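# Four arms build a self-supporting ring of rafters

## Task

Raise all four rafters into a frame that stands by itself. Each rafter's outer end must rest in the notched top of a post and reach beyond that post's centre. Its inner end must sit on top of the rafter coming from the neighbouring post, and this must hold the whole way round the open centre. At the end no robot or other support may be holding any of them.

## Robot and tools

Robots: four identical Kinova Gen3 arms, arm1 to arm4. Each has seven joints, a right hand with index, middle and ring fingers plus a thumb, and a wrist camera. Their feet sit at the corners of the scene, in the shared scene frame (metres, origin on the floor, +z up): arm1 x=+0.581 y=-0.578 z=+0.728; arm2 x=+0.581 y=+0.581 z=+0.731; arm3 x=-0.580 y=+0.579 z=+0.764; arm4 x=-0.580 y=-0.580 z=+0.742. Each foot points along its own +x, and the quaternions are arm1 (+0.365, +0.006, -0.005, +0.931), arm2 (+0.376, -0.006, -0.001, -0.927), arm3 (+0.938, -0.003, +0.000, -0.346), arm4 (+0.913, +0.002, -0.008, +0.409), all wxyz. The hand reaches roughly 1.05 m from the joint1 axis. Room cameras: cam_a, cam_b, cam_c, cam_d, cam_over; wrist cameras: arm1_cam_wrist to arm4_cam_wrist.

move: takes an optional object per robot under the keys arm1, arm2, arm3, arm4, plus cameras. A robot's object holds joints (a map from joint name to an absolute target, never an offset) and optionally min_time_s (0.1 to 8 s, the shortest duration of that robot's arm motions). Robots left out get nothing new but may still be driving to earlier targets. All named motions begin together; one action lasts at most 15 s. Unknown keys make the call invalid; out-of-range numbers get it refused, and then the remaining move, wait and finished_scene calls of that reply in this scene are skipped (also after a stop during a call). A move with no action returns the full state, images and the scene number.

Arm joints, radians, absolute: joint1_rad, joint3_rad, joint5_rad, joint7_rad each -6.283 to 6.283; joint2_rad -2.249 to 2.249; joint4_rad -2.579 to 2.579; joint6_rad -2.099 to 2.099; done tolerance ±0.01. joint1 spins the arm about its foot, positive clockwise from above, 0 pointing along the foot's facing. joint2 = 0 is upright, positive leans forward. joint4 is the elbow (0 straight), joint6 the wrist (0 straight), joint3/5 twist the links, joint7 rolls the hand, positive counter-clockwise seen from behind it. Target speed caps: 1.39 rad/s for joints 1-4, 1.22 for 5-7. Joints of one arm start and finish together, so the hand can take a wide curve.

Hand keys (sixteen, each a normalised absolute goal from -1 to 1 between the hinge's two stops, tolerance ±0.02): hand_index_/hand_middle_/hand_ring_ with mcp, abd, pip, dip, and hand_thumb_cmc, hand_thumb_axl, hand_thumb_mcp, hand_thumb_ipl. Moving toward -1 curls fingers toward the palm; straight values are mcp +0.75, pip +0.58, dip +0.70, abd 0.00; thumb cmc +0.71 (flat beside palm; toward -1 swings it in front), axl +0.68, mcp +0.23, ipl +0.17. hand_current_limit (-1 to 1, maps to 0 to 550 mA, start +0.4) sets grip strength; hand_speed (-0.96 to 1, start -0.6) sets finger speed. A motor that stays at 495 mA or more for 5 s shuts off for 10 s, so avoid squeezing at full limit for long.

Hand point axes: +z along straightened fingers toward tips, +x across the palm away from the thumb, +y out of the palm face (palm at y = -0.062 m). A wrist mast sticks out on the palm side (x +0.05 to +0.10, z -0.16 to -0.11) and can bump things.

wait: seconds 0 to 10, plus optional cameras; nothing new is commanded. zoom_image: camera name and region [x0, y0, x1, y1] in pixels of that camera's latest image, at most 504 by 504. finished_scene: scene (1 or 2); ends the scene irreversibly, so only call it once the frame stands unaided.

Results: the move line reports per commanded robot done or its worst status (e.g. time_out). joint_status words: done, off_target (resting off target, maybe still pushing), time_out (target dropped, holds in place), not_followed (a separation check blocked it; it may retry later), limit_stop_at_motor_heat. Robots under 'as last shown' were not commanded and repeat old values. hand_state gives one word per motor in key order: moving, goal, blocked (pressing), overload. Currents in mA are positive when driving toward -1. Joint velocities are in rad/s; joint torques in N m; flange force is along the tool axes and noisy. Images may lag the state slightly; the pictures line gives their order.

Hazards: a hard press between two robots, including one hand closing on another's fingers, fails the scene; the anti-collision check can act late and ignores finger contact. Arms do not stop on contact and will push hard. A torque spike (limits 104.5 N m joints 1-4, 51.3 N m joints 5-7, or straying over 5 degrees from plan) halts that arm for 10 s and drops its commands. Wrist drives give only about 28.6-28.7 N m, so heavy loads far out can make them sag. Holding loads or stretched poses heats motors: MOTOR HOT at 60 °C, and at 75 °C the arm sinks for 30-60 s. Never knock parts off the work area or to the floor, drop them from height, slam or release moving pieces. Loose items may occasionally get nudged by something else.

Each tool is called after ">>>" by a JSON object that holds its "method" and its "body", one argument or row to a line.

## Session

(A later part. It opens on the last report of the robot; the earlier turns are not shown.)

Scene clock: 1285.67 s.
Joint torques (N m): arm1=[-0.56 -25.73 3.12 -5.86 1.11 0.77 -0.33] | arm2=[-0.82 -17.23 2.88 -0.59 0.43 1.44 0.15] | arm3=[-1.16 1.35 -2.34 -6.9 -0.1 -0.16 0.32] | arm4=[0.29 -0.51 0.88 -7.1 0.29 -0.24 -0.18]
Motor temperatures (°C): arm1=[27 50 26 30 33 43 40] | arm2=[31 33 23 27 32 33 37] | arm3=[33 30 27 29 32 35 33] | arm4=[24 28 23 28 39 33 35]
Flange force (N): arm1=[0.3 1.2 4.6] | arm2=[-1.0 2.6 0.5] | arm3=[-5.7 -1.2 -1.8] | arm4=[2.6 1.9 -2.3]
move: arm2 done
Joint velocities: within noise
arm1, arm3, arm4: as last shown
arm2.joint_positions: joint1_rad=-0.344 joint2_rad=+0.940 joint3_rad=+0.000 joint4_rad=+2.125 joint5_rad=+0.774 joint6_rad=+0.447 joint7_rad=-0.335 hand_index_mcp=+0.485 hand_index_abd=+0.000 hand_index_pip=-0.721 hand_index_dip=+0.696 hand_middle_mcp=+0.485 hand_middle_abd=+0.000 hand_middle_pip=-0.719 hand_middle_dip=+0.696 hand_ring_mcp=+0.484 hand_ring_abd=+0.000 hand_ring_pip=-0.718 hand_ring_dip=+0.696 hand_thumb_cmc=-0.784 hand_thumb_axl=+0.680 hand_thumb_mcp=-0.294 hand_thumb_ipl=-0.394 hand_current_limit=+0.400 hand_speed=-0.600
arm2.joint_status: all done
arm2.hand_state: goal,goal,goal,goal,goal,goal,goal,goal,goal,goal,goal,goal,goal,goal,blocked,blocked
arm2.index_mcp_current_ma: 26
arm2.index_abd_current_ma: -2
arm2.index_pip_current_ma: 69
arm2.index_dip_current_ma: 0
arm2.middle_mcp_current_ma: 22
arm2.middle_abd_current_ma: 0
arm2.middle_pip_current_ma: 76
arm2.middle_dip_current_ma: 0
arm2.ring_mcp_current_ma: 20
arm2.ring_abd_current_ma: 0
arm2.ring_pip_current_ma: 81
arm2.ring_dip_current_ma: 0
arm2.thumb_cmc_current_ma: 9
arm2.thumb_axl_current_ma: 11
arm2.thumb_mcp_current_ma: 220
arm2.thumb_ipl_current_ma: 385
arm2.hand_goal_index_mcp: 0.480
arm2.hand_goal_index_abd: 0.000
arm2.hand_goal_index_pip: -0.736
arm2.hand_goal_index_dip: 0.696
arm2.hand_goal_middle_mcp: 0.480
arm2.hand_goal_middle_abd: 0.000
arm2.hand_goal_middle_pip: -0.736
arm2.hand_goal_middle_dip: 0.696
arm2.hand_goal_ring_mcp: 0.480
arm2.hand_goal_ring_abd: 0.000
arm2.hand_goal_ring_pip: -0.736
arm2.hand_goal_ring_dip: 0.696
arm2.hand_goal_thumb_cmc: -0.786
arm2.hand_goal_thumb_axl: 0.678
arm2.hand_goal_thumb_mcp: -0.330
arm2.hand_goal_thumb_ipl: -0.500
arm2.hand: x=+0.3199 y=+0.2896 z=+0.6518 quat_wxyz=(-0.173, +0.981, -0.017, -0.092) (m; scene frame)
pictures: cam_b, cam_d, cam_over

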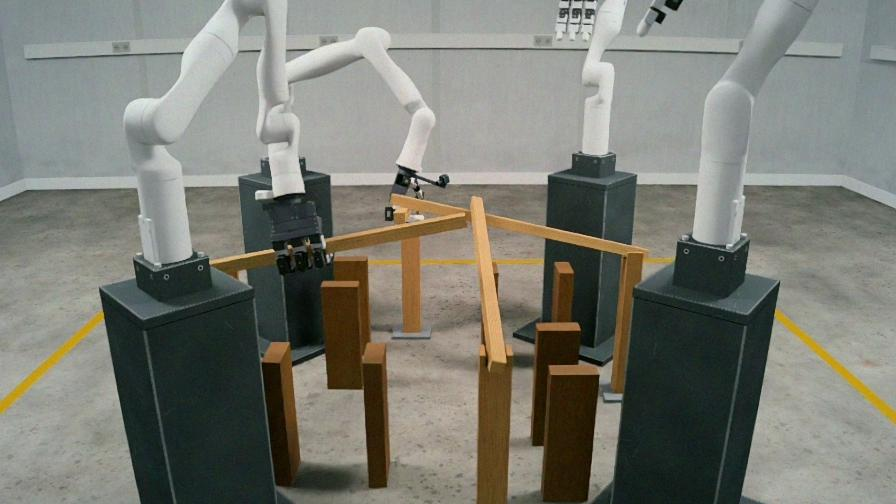

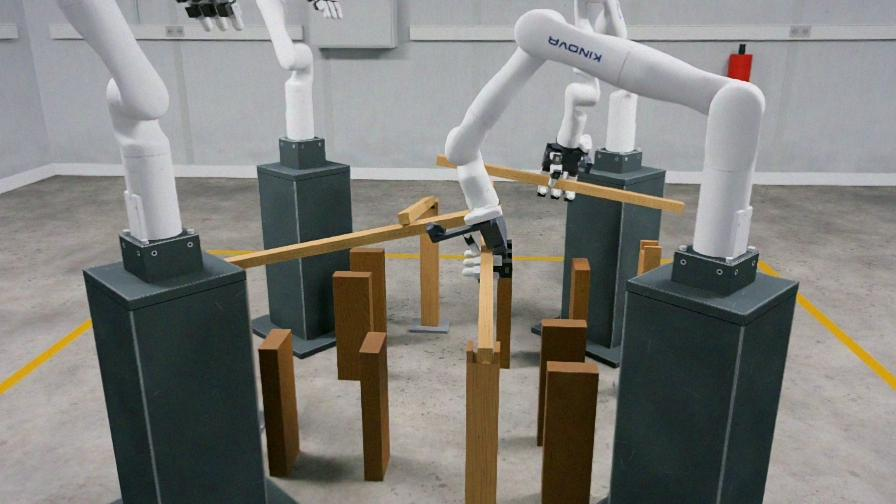

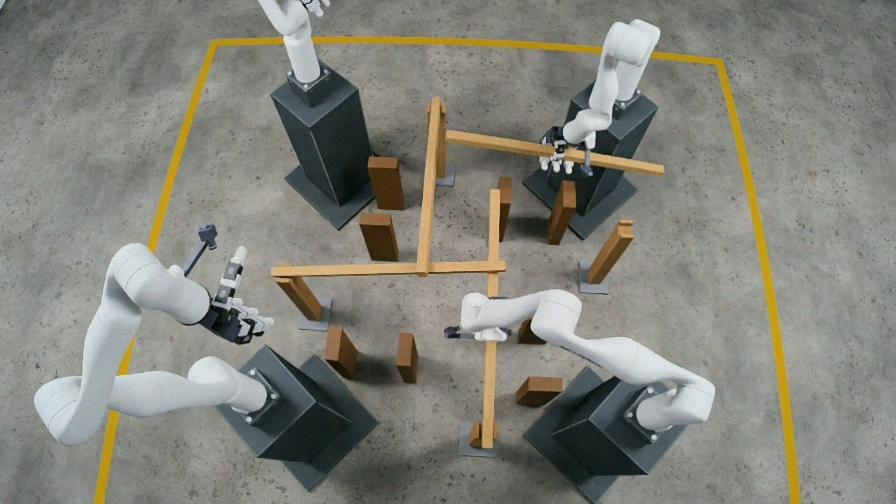

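>>> {"method": "move", "body": {
  "arm2": {"joints":{"joint1_rad":-0.2870,"joint2_rad":0.9717,"joint3_rad":0,"joint4_rad":1.9297,"joint5_rad":0.6269,"joint6_rad":0.5669,"joint7_rad":-0.1043},"min_time_s":1.8}
}}

>>> {"method": "move", "body": {
  "arm2": {"joints":{"joint1_rad":-0.2443,"joint2_rad":1.0256,"joint3_rad":0,"joint4_rad":1.7193,"joint5_rad":0.5340,"joint6_rad":0.6909,"joint7_rad":0.0606},"min_time_s":1.8},
  "cameras": ["cam_over","cam_b","cam_a"]
}}

>>> {"method": "move", "body": {
  "arm2": {"joints":{"joint1_rad":-0.2862,"joint2_rad":1.1291,"joint3_rad":0,"joint4_rad":1.5113,"joint5_rad":0.4233,"joint6_rad":0.7947,"joint7_rad":0.1453},"min_time_s":2},
  "cameras": ["cam_over","cam_b","cam_a","cam_c"]
}}

Scene clock: 1318.97 s.
Joint torques (N m): arm1=[-0.56 -25.74 3.14 -5.85 1.11 0.74 -0.35] | arm2=[-0.86 -19.23 2.95 -2.16 0.6 1.32 0.11] | arm3=[-1.22 1.35 -2.3 -6.97 -0.07 -0.15 0.27] | arm4=[0.22 -0.44 0.85 -7.12 0.32 -0.19 -0.18]
Motor temperatures (°C): arm1=[27 51 26 30 33 43 40] | arm2=[31 33 23 27 32 33 37] | arm3=[33 30 27 29 32 35 33] | arm4=[24 28 23 28 39 33 35]
Flange force (N): arm1=[0.2 1.4 4.6] | arm2=[-0.6 1.5 2.3] | arm3=[-5.7 -1.3 -1.5] | arm4=[2.6 1.8 -2.0]
move: arm2 done
Joint velocities: within noise
arm1, arm3: as last shown
arm2.joint_positions: joint1_rad=-0.287 joint2_rad=+0.972 joint3_rad=+0.000 joint4_rad=+1.930 joint5_rad=+0.627 joint6_rad=+0.567 joint7_rad=-0.104 hand_index_mcp=+0.486 hand_index_abd=+0.000 hand_index_pip=-0.722 hand_index_dip=+0.696 hand_middle_mcp=+0.485 hand_middle_abd=+0.000 hand_middle_pip=-0.720 hand_middle_dip=+0.696 hand_ring_mcp=+0.484 hand_ring_abd=+0.000 hand_ring_pip=-0.720 hand_ring_dip=+0.696 hand_thumb_cmc=-0.784 hand_thumb_axl=+0.680 hand_thumb_mcp=-0.294 hand_thumb_ipl=-0.395 hand_current_limit=+0.400 hand_speed=-0.600
arm2.joint_status: all done
arm2.hand_state: goal,goal,goal,goal,goal,goal,goal,goal,goal,goal,goal,goal,goal,goal,blocked,blocked
arm2.index_mcp_current_ma: 29
arm2.index_abd_current_ma: -2
arm2.index_pip_current_ma: 62
arm2.index_dip_current_ma: 0
arm2.middle_mcp_current_ma: 23
arm2.middle_abd_current_ma: 0
arm2.middle_pip_current_ma: 71
arm2.middle_dip_current_ma: 0
arm2.ring_mcp_current_ma: 19
arm2.ring_abd_current_ma: 0
arm2.ring_pip_current_ma: 75
arm2.ring_dip_current_ma: 0
arm2.thumb_cmc_current_ma: 9
arm2.thumb_axl_current_ma: 11
arm2.thumb_mcp_current_ma: 221
arm2.thumb_ipl_current_ma: 385
arm2.hand_goal_index_mcp: 0.480
arm2.hand_goal_index_abd: 0.000
arm2.hand_goal_index_pip: -0.736
arm2.hand_goal_index_dip: 0.696
arm2.hand_goal_middle_mcp: 0.480
arm2.hand_goal_middle_abd: 0.000
arm2.hand_goal_middle_pip: -0.736
arm2.hand_goal_middle_dip: 0.696
arm2.hand_goal_ring_mcp: 0.480
arm2.hand_goal_ring_abd: 0.000
arm2.hand_goal_ring_pip: -0.736
arm2.hand_goal_ring_dip: 0.696
arm2.hand_goal_thumb_cmc: -0.786
arm2.hand_goal_thumb_axl: 0.678
arm2.hand_goal_thumb_mcp: -0.330
arm2.hand_goal_thumb_ipl: -0.500
arm2.hand: x=+0.2736 y=+0.2497 z=+0.6498 quat_wxyz=(-0.173, +0.981, -0.017, -0.092) (m; scene frame)
arm4.joint_positions: joint1_rad=-0.040 joint2_rad=-0.380 joint3_rad=+0.000 joint4_rad=+1.490 joint5_rad=+0.000 joint6_rad=+1.980 joint7_rad=+0.240 hand_index_mcp=+0.482 hand_index_abd=+0.000 hand_index_pip=+0.576 hand_index_dip=+0.696 hand_middle_mcp=+0.482 hand_middle_abd=+0.000 hand_middle_pip=+0.576 hand_middle_dip=+0.696 hand_ring_mcp=+0.482 hand_ring_abd=+0.002 hand_ring_pip=+0.576 hand_ring_dip=+0.696 hand_thumb_cmc=-0.785 hand_thumb_axl=+0.679 hand_thumb_mcp=+0.216 hand_thumb_ipl=+0.164 hand_current_limit=+0.400 hand_speed=-0.600
arm4.joint_status: not commanded
arm4.hand_state: goal,goal,goal,goal,goal,goal,goal,goal,goal,goal,goal,goal,goal,goal,goal,goal
arm4.index_mcp_current_ma: 4
arm4.index_abd_current_ma: 0
arm4.index_pip_current_ma: -3
arm4.index_dip_current_ma: 0
arm4.middle_mcp_current_ma: 4
arm4.middle_abd_current_ma: 0
arm4.middle_pip_current_ma: -4
arm4.middle_dip_current_ma: 0
arm4.ring_mcp_current_ma: 4
arm4.ring_abd_current_ma: 3
arm4.ring_pip_current_ma: -3
arm4.ring_dip_current_ma: 0
arm4.thumb_cmc_current_ma: 1
arm4.thumb_axl_current_ma: 2
arm4.thumb_mcp_current_ma: -37
arm4.thumb_ipl_current_ma: -13
arm4.hand_goal_index_mcp: 0.480
arm4.hand_goal_index_abd: 0.000
arm4.hand_goal_index_pip: 0.578
arm4.hand_goal_index_dip: 0.696
arm4.hand_goal_middle_mcp: 0.480
arm4.hand_goal_middle_abd: 0.000
arm4.hand_goal_middle_pip: 0.578
arm4.hand_goal_middle_dip: 0.696
arm4.hand_goal_ring_mcp: 0.480
arm4.hand_goal_ring_abd: 0.000
arm4.hand_goal_ring_pip: 0.578
arm4.hand_goal_ring_dip: 0.696
arm4.hand_goal_thumb_cmc: -0.786
arm4.hand_goal_thumb_axl: 0.678
arm4.hand_goal_thumb_mcp: 0.226
arm4.hand_goal_thumb_ipl: 0.168
arm4.hand: x=-0.4200 y=-0.4261 z=+1.2644 quat_wxyz=(+0.016, +0.222, +0.974, +0.030) (m; scene frame)
pictures: none

Scene clock: 1321.07 s.
Joint torques (N m): arm1=[-0.57 -25.76 3.14 -5.81 1.12 0.77 -0.32] | arm2=[-0.82 -21.3 2.99 -3.68 0.74 1.23 0.13] | arm3=[-1.11 1.32 -2.2 -6.9 -0.09 -0.15 0.3] | arm4=[0.33 -0.48 0.9 -7.09 0.32 -0.19 -0.16]
Motor temperatures (°C): arm1=[27 51 26 30 33 43 40] | arm2=[31 33 23 27 32 33 37] | arm3=[33 30 27 29 32 35 33] | arm4=[24 28 23 28 39 33 35]
Flange force (N): arm1=[0.2 1.5 4.7] | arm2=[0.1 0.5 3.4] | arm3=[-5.4 -1.1 -1.8] | arm4=[2.8 1.9 -2.2]
move: arm2 done
Joint velocities: within noise
arm1, arm3, arm4: as last shown
arm2.joint_positions: joint1_rad=-0.244 joint2_rad=+1.026 joint3_rad=+0.000 joint4_rad=+1.719 joint5_rad=+0.534 joint6_rad=+0.691 joint7_rad=+0.061 hand_index_mcp=+0.486 hand_index_abd=+0.000 hand_index_pip=-0.722 hand_index_dip=+0.696 hand_middle_mcp=+0.485 hand_middle_abd=+0.000 hand_middle_pip=-0.720 hand_middle_dip=+0.696 hand_ring_mcp=+0.484 hand_ring_abd=+0.000 hand_ring_pip=-0.720 hand_ring_dip=+0.696 hand_thumb_cmc=-0.784 hand_thumb_axl=+0.680 hand_thumb_mcp=-0.294 hand_thumb_ipl=-0.395 hand_current_limit=+0.400 hand_speed=-0.600
arm2.joint_status: all done
arm2.hand_state: goal,goal,goal,goal,goal,goal,goal,goal,goal,goal,goal,goal,goal,goal,blocked,blocked
arm2.index_mcp_current_ma: 29
arm2.index_abd_current_ma: -2
arm2.index_pip_current_ma: 62
arm2.index_dip_current_ma: 0
arm2.middle_mcp_current_ma: 23
arm2.middle_abd_current_ma: 0
arm2.middle_pip_current_ma: 71
arm2.middle_dip_current_ma: 0
arm2.ring_mcp_current_ma: 19
arm2.ring_abd_current_ma: 0
arm2.ring_pip_current_ma: 75
arm2.ring_dip_current_ma: 0
arm2.thumb_cmc_current_ma: 9
arm2.thumb_axl_current_ma: 11
arm2.thumb_mcp_current_ma: 221
arm2.thumb_ipl_current_ma: 385
arm2.hand_goal_index_mcp: 0.480
arm2.hand_goal_index_abd: 0.000
arm2.hand_goal_index_pip: -0.736
arm2.hand_goal_index_dip: 0.696
arm2.hand_goal_middle_mcp: 0.480
arm2.hand_goal_middle_abd: 0.000
arm2.hand_goal_middle_pip: -0.736
arm2.hand_goal_middle_dip: 0.696
arm2.hand_goal_ring_mcp: 0.480
arm2.hand_goal_ring_abd: 0.000
arm2.hand_goal_ring_pip: -0.736
arm2.hand_goal_ring_dip: 0.696
arm2.hand_goal_thumb_cmc: -0.786
arm2.hand_goal_thumb_axl: 0.678
arm2.hand_goal_thumb_mcp: -0.330
arm2.hand_goal_thumb_ipl: -0.500
arm2.hand: x=+0.2274 y=+0.2098 z=+0.6469 quat_wxyz=(-0.173, +0.981, -0.017, -0.092) (m; scene frame)
pictures: cam_a, cam_b, cam_over

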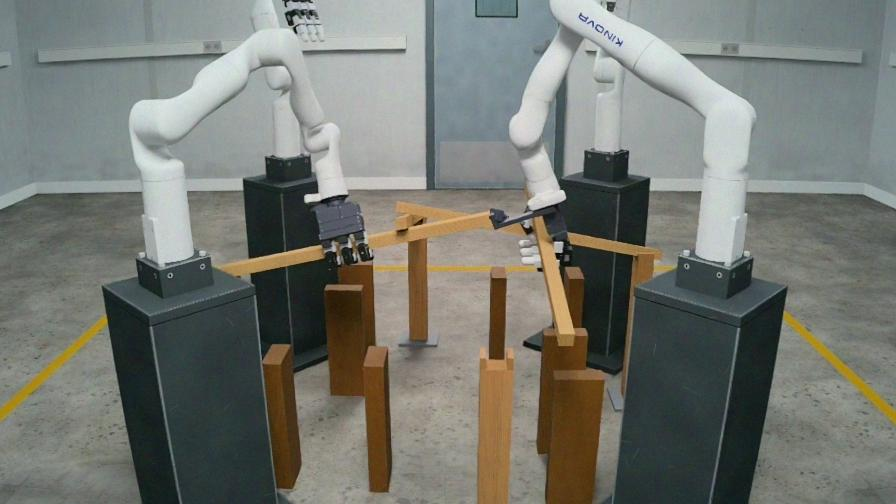

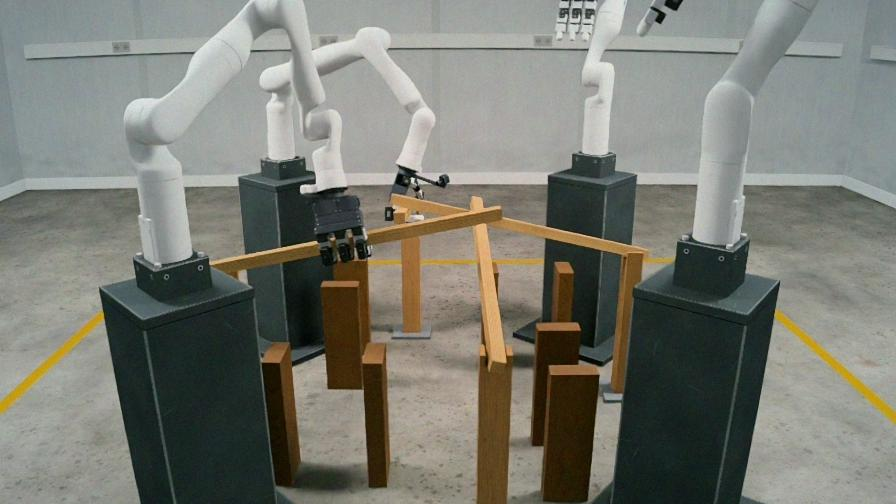

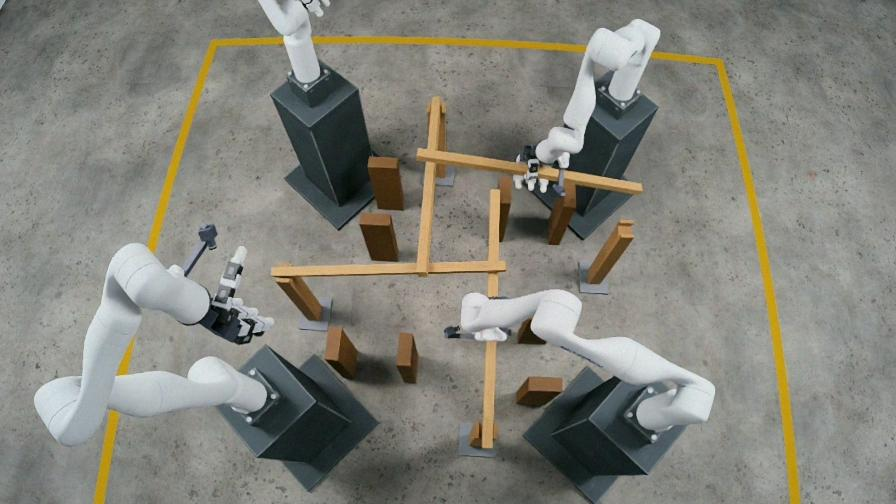

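Scene clock: 1323.37 s.
Joint torques (N m): arm1=[-0.57 -25.77 3.15 -5.88 1.11 0.75 -0.32] | arm2=[-0.86 -23.2 3.03 -4.54 0.84 1.17 0.15] | arm3=[-1.14 1.4 -2.27 -6.94 -0.04 -0.23 0.31] | arm4=[0.26 -0.47 0.91 -7.06 0.29 -0.23 -0.2]
Motor temperatures (°C): arm1=[27 51 26 30 33 43 40] | arm2=[31 33 23 27 32 33 37] | arm3=[33 30 27 29 32 35 33] | arm4=[24 28 23 28 39 33 35]
Flange force (N): arm1=[0.3 1.2 4.7] | arm2=[0.4 -0.2 3.9] | arm3=[-5.4 -1.4 -1.8] | arm4=[2.7 1.9 -2.4]
move: arm2 done
Joint velocities: within noise
arm1, arm3, arm4: as last shown
arm2.joint_positions: joint1_rad=-0.286 joint2_rad=+1.129 joint3_rad=+0.000 joint4_rad=+1.511 joint5_rad=+0.423 joint6_rad=+0.795 joint7_rad=+0.145 hand_index_mcp=+0.486 hand_index_abd=+0.000 hand_index_pip=-0.722 hand_index_dip=+0.696 hand_middle_mcp=+0.485 hand_middle_abd=+0.000 hand_middle_pip=-0.720 hand_middle_dip=+0.696 hand_ring_mcp=+0.484 hand_ring_abd=+0.000 hand_ring_pip=-0.720 hand_ring_dip=+0.696 hand_thumb_cmc=-0.784 hand_thumb_axl=+0.680 hand_thumb_mcp=-0.294 hand_thumb_ipl=-0.395 hand_current_limit=+0.400 hand_speed=-0.600
arm2.joint_status: all done
arm2.hand_state: goal,goal,goal,goal,goal,goal,goal,goal,goal,goal,goal,goal,goal,goal,blocked,blocked
arm2.index_mcp_current_ma: 29
arm2.index_abd_current_ma: -2
arm2.index_pip_current_ma: 62
arm2.index_dip_current_ma: 0
arm2.middle_mcp_current_ma: 23
arm2.middle_abd_current_ma: 0
arm2.middle_pip_current_ma: 71
arm2.middle_dip_current_ma: 0
arm2.ring_mcp_current_ma: 19
arm2.ring_abd_current_ma: 0
arm2.ring_pip_current_ma: 75
arm2.ring_dip_current_ma: 0
arm2.thumb_cmc_current_ma: 9
arm2.thumb_axl_current_ma: 11
arm2.thumb_mcp_current_ma: 221
arm2.thumb_ipl_current_ma: 385
arm2.hand_goal_index_mcp: 0.480
arm2.hand_goal_index_abd: 0.000
arm2.hand_goal_index_pip: -0.736
arm2.hand_goal_index_dip: 0.696
arm2.hand_goal_middle_mcp: 0.480
arm2.hand_goal_middle_abd: 0.000
arm2.hand_goal_middle_pip: -0.736
arm2.hand_goal_middle_dip: 0.696
arm2.hand_goal_ring_mcp: 0.480
arm2.hand_goal_ring_abd: 0.000
arm2.hand_goal_ring_pip: -0.736
arm2.hand_goal_ring_dip: 0.696
arm2.hand_goal_thumb_cmc: -0.786
arm2.hand_goal_thumb_axl: 0.678
arm2.hand_goal_thumb_mcp: -0.330
arm2.hand_goal_thumb_ipl: -0.500
arm2.hand: x=+0.2277 y=+0.1548 z=+0.6212 quat_wxyz=(-0.173, +0.982, -0.014, -0.078) (m; scene frame)
pictures: cam_a, cam_b, cam_c, cam_over

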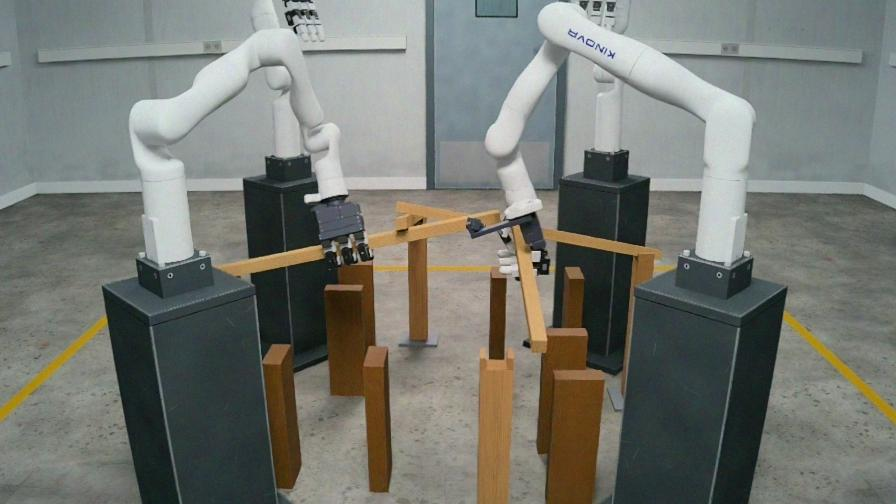

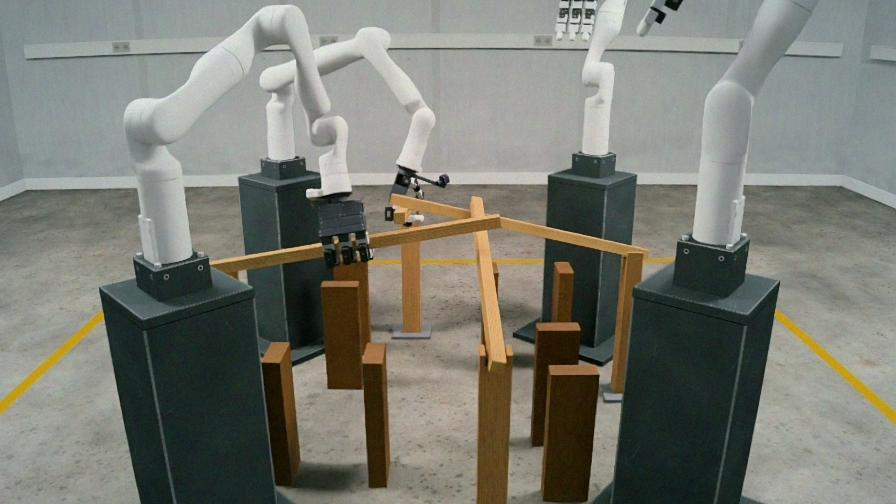

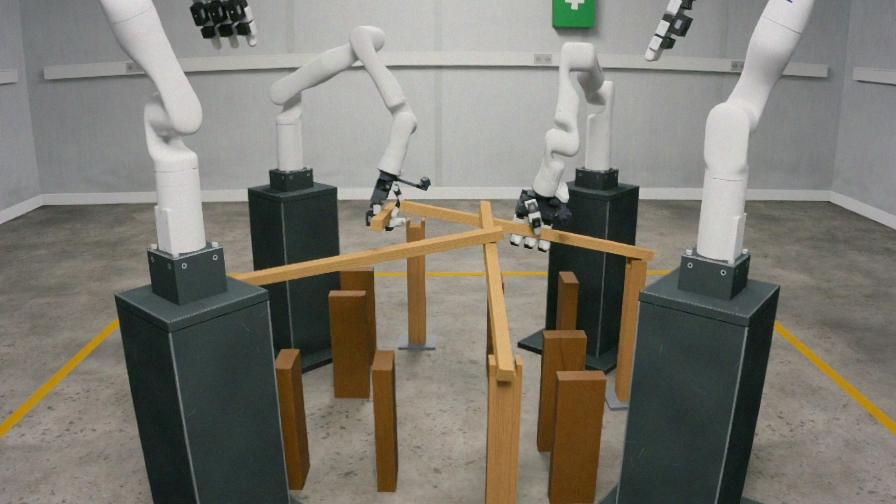

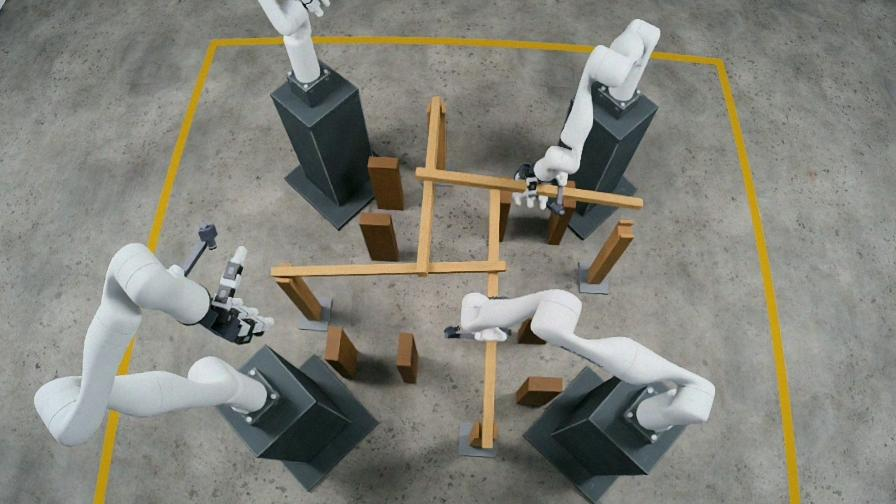

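>>> {"method": "move", "body": {
  "arm2": {"joints":{"joint1_rad":-0.3152,"joint2_rad":1.1780,"joint3_rad":0,"joint4_rad":1.3880,"joint5_rad":0.3912,"joint6_rad":0.8679,"joint7_rad":0.1630},"min_time_s":1.5},
  "cameras": ["cam_a","cam_b","cam_c","cam_d"]
}}

>>> {"method": "zoom_image", "body": {
  "camera": "cam_c",
  "region": [340, 170, 520, 270]
}}

>>> {"method": "zoom_image", "body": {
  "camera": "cam_a",
  "region": [380, 170, 560, 270]
}}

>>> {"method": "zoom_image", "body": {
  "camera": "cam_d",
  "region": [380, 150, 560, 250]
}}

Scene clock: 1334.97 s.
Joint torques (N m): arm1=[-0.59 -25.73 3.1 -5.84 1.1 0.77 -0.32] | arm2=[-0.78 -24.2 3.03 -5.06 0.87 1.16 0.15] | arm3=[-1.09 1.33 -2.27 -6.92 -0.1 -0.16 0.34] | arm4=[0.28 -0.44 0.86 -7.13 0.29 -0.24 -0.16]
Motor temperatures (°C): arm1=[27 51 26 30 33 42 40] | arm2=[31 33 23 28 32 33 37] | arm3=[33 30 27 29 32 35 33] | arm4=[24 28 23 28 39 33 35]
Flange force (N): arm1=[0.2 1.3 4.7] | arm2=[0.6 -0.2 4.1] | arm3=[-5.5 -1.2 -1.8] | arm4=[2.7 1.7 -2.1]
move: arm2 done
Joint velocities: within noise
arm1, arm3, arm4: as last shown
arm2.joint_positions: joint1_rad=-0.315 joint2_rad=+1.178 joint3_rad=+0.000 joint4_rad=+1.388 joint5_rad=+0.391 joint6_rad=+0.868 joint7_rad=+0.163 hand_index_mcp=+0.486 hand_index_abd=+0.000 hand_index_pip=-0.722 hand_index_dip=+0.696 hand_middle_mcp=+0.485 hand_middle_abd=+0.000 hand_middle_pip=-0.721 hand_middle_dip=+0.696 hand_ring_mcp=+0.484 hand_ring_abd=+0.000 hand_ring_pip=-0.720 hand_ring_dip=+0.696 hand_thumb_cmc=-0.784 hand_thumb_axl=+0.680 hand_thumb_mcp=-0.294 hand_thumb_ipl=-0.395 hand_current_limit=+0.400 hand_speed=-0.600
arm2.joint_status: all done
arm2.hand_state: goal,goal,goal,goal,goal,goal,goal,goal,goal,goal,goal,goal,goal,goal,blocked,blocked
arm2.index_mcp_current_ma: 31
arm2.index_abd_current_ma: -2
arm2.index_pip_current_ma: 62
arm2.index_dip_current_ma: 0
arm2.middle_mcp_current_ma: 23
arm2.middle_abd_current_ma: 0
arm2.middle_pip_current_ma: 71
arm2.middle_dip_current_ma: 0
arm2.ring_mcp_current_ma: 18
arm2.ring_abd_current_ma: 0
arm2.ring_pip_current_ma: 75
arm2.ring_dip_current_ma: 0
arm2.thumb_cmc_current_ma: 9
arm2.thumb_axl_current_ma: 11
arm2.thumb_mcp_current_ma: 221
arm2.thumb_ipl_current_ma: 385
arm2.hand_goal_index_mcp: 0.480
arm2.hand_goal_index_abd: 0.000
arm2.hand_goal_index_pip: -0.736
arm2.hand_goal_index_dip: 0.696
arm2.hand_goal_middle_mcp: 0.480
arm2.hand_goal_middle_abd: 0.000
arm2.hand_goal_middle_pip: -0.736
arm2.hand_goal_middle_dip: 0.696
arm2.hand_goal_ring_mcp: 0.480
arm2.hand_goal_ring_abd: 0.000
arm2.hand_goal_ring_pip: -0.736
arm2.hand_goal_ring_dip: 0.696
arm2.hand_goal_thumb_cmc: -0.786
arm2.hand_goal_thumb_axl: 0.678
arm2.hand_goal_thumb_mcp: -0.330
arm2.hand_goal_thumb_ipl: -0.500
arm2.hand: x=+0.2260 y=+0.1214 z=+0.6150 quat_wxyz=(-0.173, +0.982, -0.013, -0.081) (m; scene frame)
pictures: cam_a, cam_b, cam_c, cam_d

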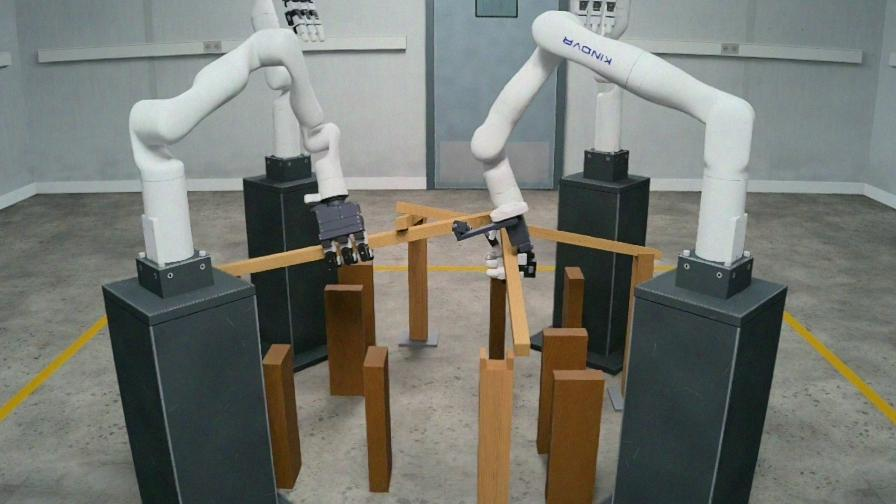

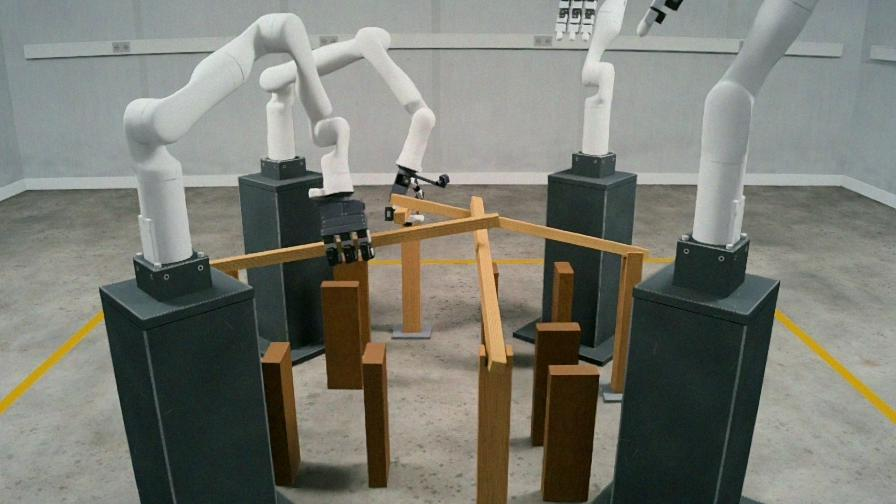

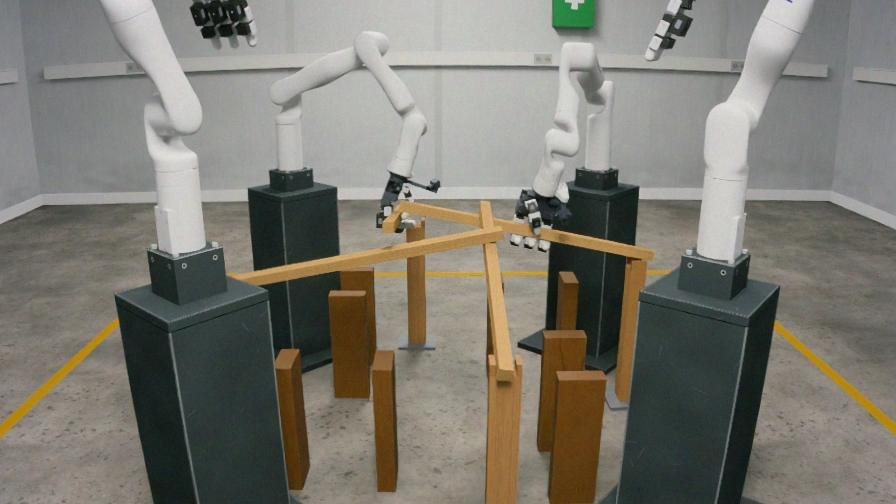

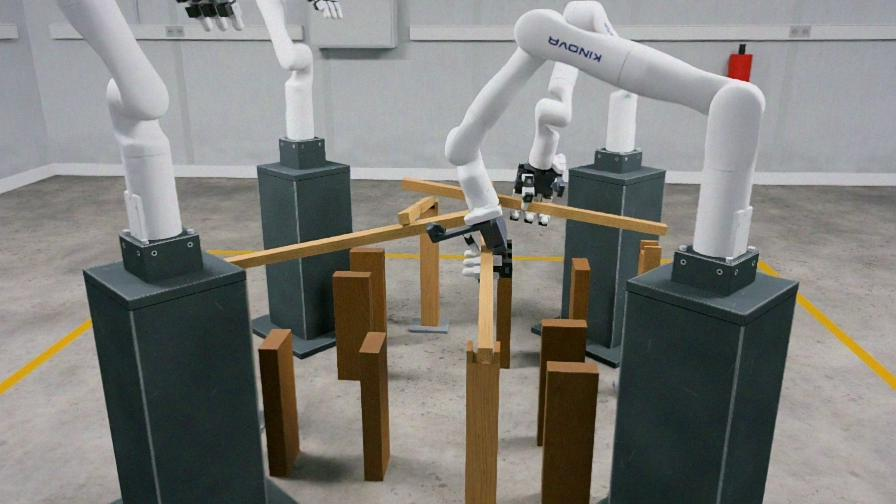

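Scaled by 2.800 from the camera's 896x504 image, which has a finer 1280x720 frame.

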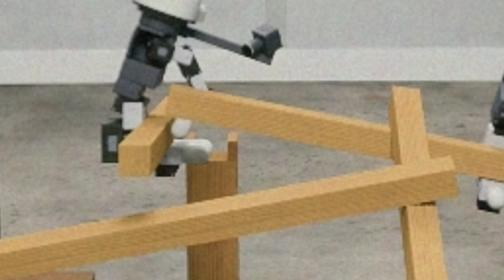

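Scaled by 2.800 from the camera's 896x504 image, which has a finer 1280x720 frame.

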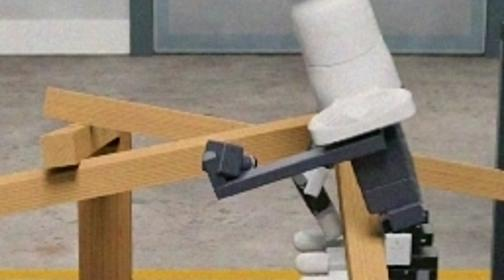

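Scaled by 2.800 from the camera's 896x504 image, which has a finer 1280x720 frame.

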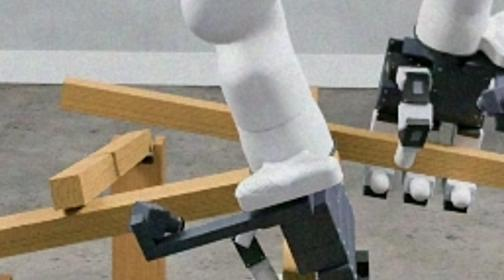

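>>> {"method": "zoom_image", "body": {
  "camera": "cam_b",
  "region": [360, 160, 540, 280]
}}

Scaled by 2.800 from the camera's 896x504 image, which has a finer 1280x720 frame.

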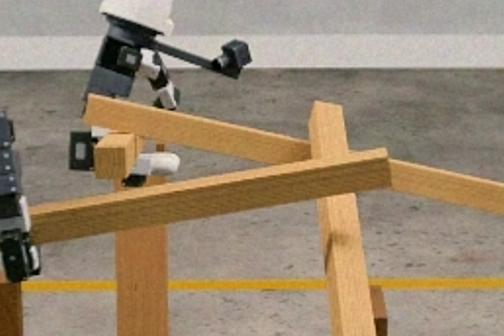

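>>> {"method": "zoom_image", "body": {
  "camera": "cam_b",
  "region": [380, 190, 440, 250]
}}

Scaled by 8.400 from the camera's 896x504 image, which has a finer 1280x720 frame.

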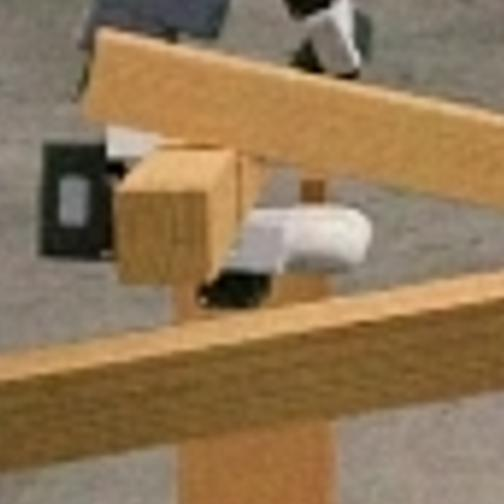

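>>> {"method": "move", "body": {
  "arm2": {"joints":{"joint1_rad":-0.3568,"joint2_rad":1.2693,"joint3_rad":0,"joint4_rad":1.1619,"joint5_rad":0.3331,"joint6_rad":1.0040,"joint7_rad":0.1959},"min_time_s":2},
  "cameras": ["cam_a","cam_b","cam_c","cam_over"]
}}

>>> {"method": "zoom_image", "body": {
  "camera": "cam_a",
  "region": [450, 300, 540, 400]
}}

>>> {"method": "zoom_image", "body": {
  "camera": "cam_b",
  "region": [380, 190, 500, 250]
}}

>>> {"method": "zoom_image", "body": {
  "camera": "cam_c",
  "region": [380, 180, 520, 260]
}}

Scene clock: 1364.47 s.
Joint torques (N m): arm1=[-0.56 -25.75 3.09 -5.84 1.13 0.75 -0.34] | arm2=[-0.78 -25.8 3.03 -6.06 0.95 1.11 0.13] | arm3=[-1.12 1.41 -2.2 -6.87 -0.05 -0.13 0.34] | arm4=[0.22 -0.43 0.9 -7.05 0.3 -0.22 -0.17]
Motor temperatures (°C): arm1=[27 51 26 29 33 42 40] | arm2=[31 33 23 28 32 34 37] | arm3=[33 30 27 29 32 35 33] | arm4=[24 28 23 28 39 33 35]
Flange force (N): arm1=[0.2 1.4 4.6] | arm2=[0.8 -0.9 4.2] | arm3=[-5.1 -1.2 -1.8] | arm4=[2.8 1.8 -2.3]
move: arm2 done
Joint velocities: within noise
arm1, arm3, arm4: as last shown
arm2.joint_positions: joint1_rad=-0.357 joint2_rad=+1.269 joint3_rad=+0.000 joint4_rad=+1.162 joint5_rad=+0.333 joint6_rad=+1.004 joint7_rad=+0.196 hand_index_mcp=+0.486 hand_index_abd=+0.000 hand_index_pip=-0.722 hand_index_dip=+0.696 hand_middle_mcp=+0.485 hand_middle_abd=+0.000 hand_middle_pip=-0.721 hand_middle_dip=+0.696 hand_ring_mcp=+0.484 hand_ring_abd=+0.000 hand_ring_pip=-0.720 hand_ring_dip=+0.696 hand_thumb_cmc=-0.784 hand_thumb_axl=+0.680 hand_thumb_mcp=-0.294 hand_thumb_ipl=-0.395 hand_current_limit=+0.400 hand_speed=-0.600
arm2.joint_status: all done
arm2.hand_state: goal,goal,goal,goal,goal,goal,goal,goal,goal,goal,goal,goal,goal,goal,blocked,blocked
arm2.index_mcp_current_ma: 31
arm2.index_abd_current_ma: -2
arm2.index_pip_current_ma: 62
arm2.index_dip_current_ma: 0
arm2.middle_mcp_current_ma: 23
arm2.middle_abd_current_ma: 0
arm2.middle_pip_current_ma: 71
arm2.middle_dip_current_ma: 0
arm2.ring_mcp_current_ma: 18
arm2.ring_abd_current_ma: 0
arm2.ring_pip_current_ma: 75
arm2.ring_dip_current_ma: 0
arm2.thumb_cmc_current_ma: 9
arm2.thumb_axl_current_ma: 11
arm2.thumb_mcp_current_ma: 221
arm2.thumb_ipl_current_ma: 385
arm2.hand_goal_index_mcp: 0.480
arm2.hand_goal_index_abd: 0.000
arm2.hand_goal_index_pip: -0.736
arm2.hand_goal_index_dip: 0.696
arm2.hand_goal_middle_mcp: 0.480
arm2.hand_goal_middle_abd: 0.000
arm2.hand_goal_middle_pip: -0.736
arm2.hand_goal_middle_dip: 0.696
arm2.hand_goal_ring_mcp: 0.480
arm2.hand_goal_ring_abd: 0.000
arm2.hand_goal_ring_pip: -0.736
arm2.hand_goal_ring_dip: 0.696
arm2.hand_goal_thumb_cmc: -0.786
arm2.hand_goal_thumb_axl: 0.678
arm2.hand_goal_thumb_mcp: -0.330
arm2.hand_goal_thumb_ipl: -0.500
arm2.hand: x=+0.2276 y=+0.0678 z=+0.6043 quat_wxyz=(-0.173, +0.982, -0.014, -0.078) (m; scene frame)
pictures: cam_a, cam_b, cam_c, cam_over

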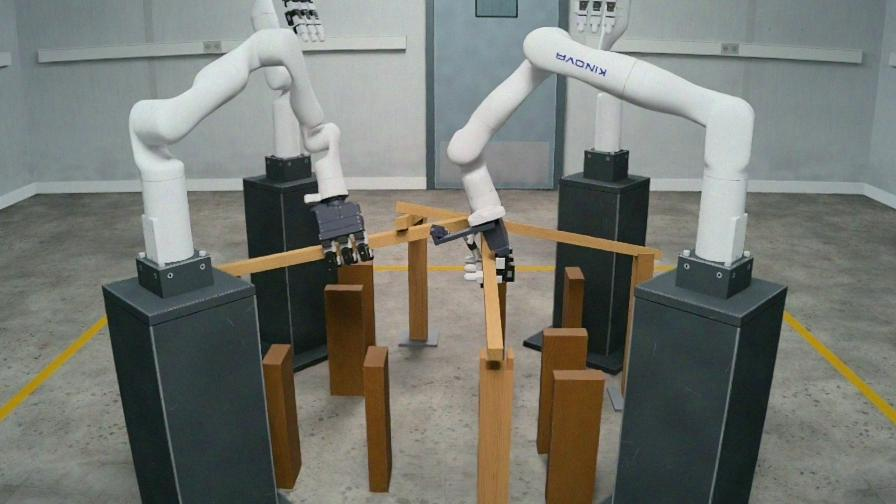

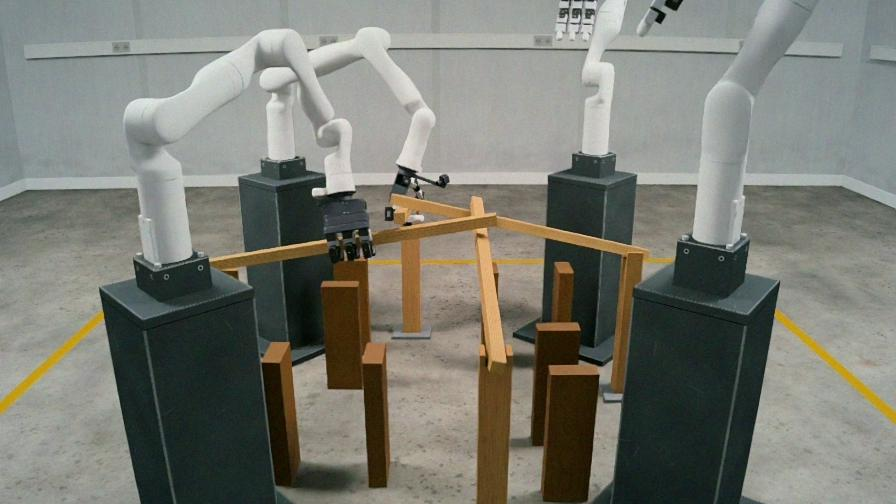

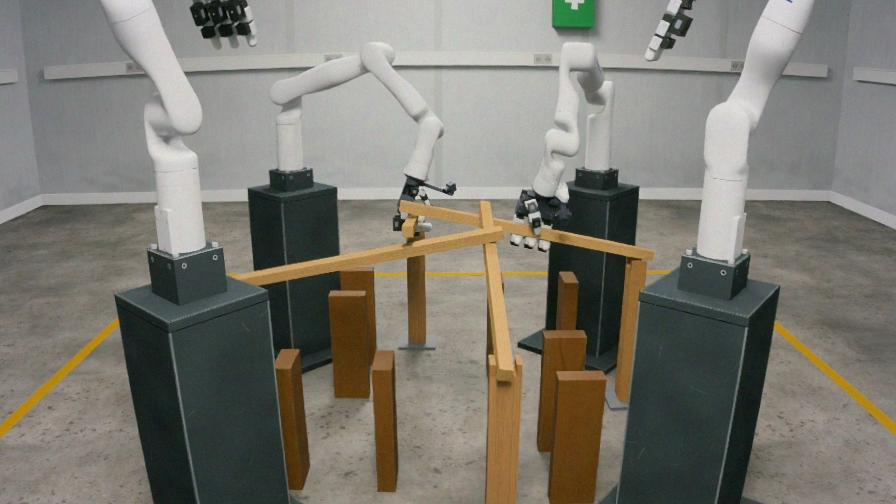

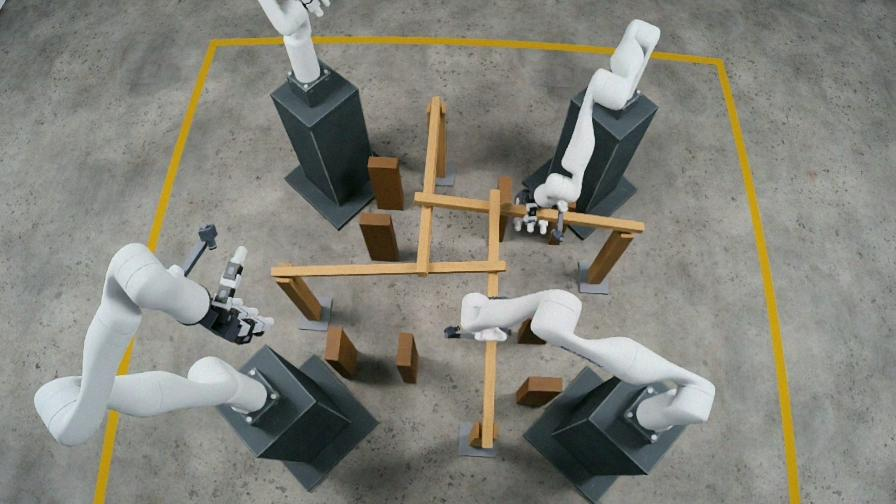

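Scaled by 5.040 from the camera's 896x504 image, which has a finer 1280x720 frame.

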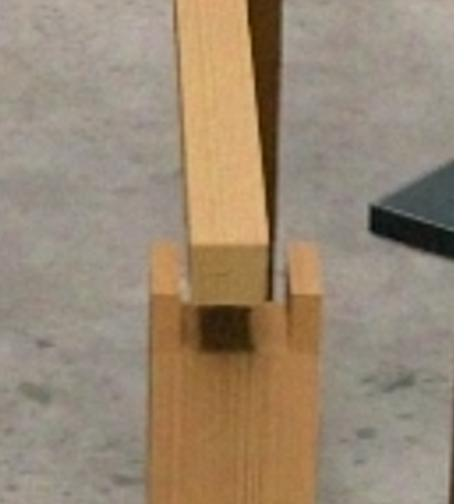

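Scaled by 4.200 from the camera's 896x504 image, which has a finer 1280x720 frame.

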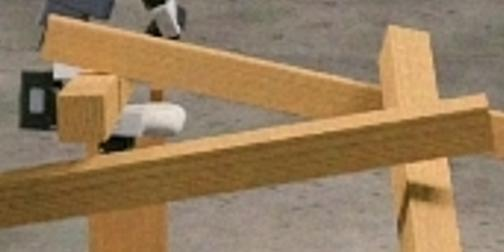

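Scaled by 3.600 from the camera's 896x504 image, which has a finer 1280x720 frame.

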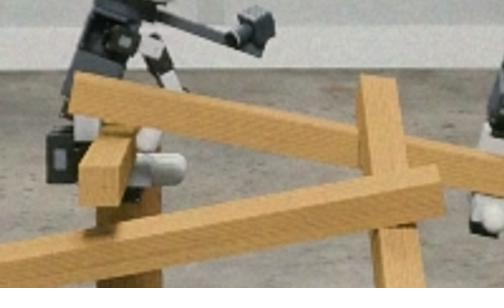

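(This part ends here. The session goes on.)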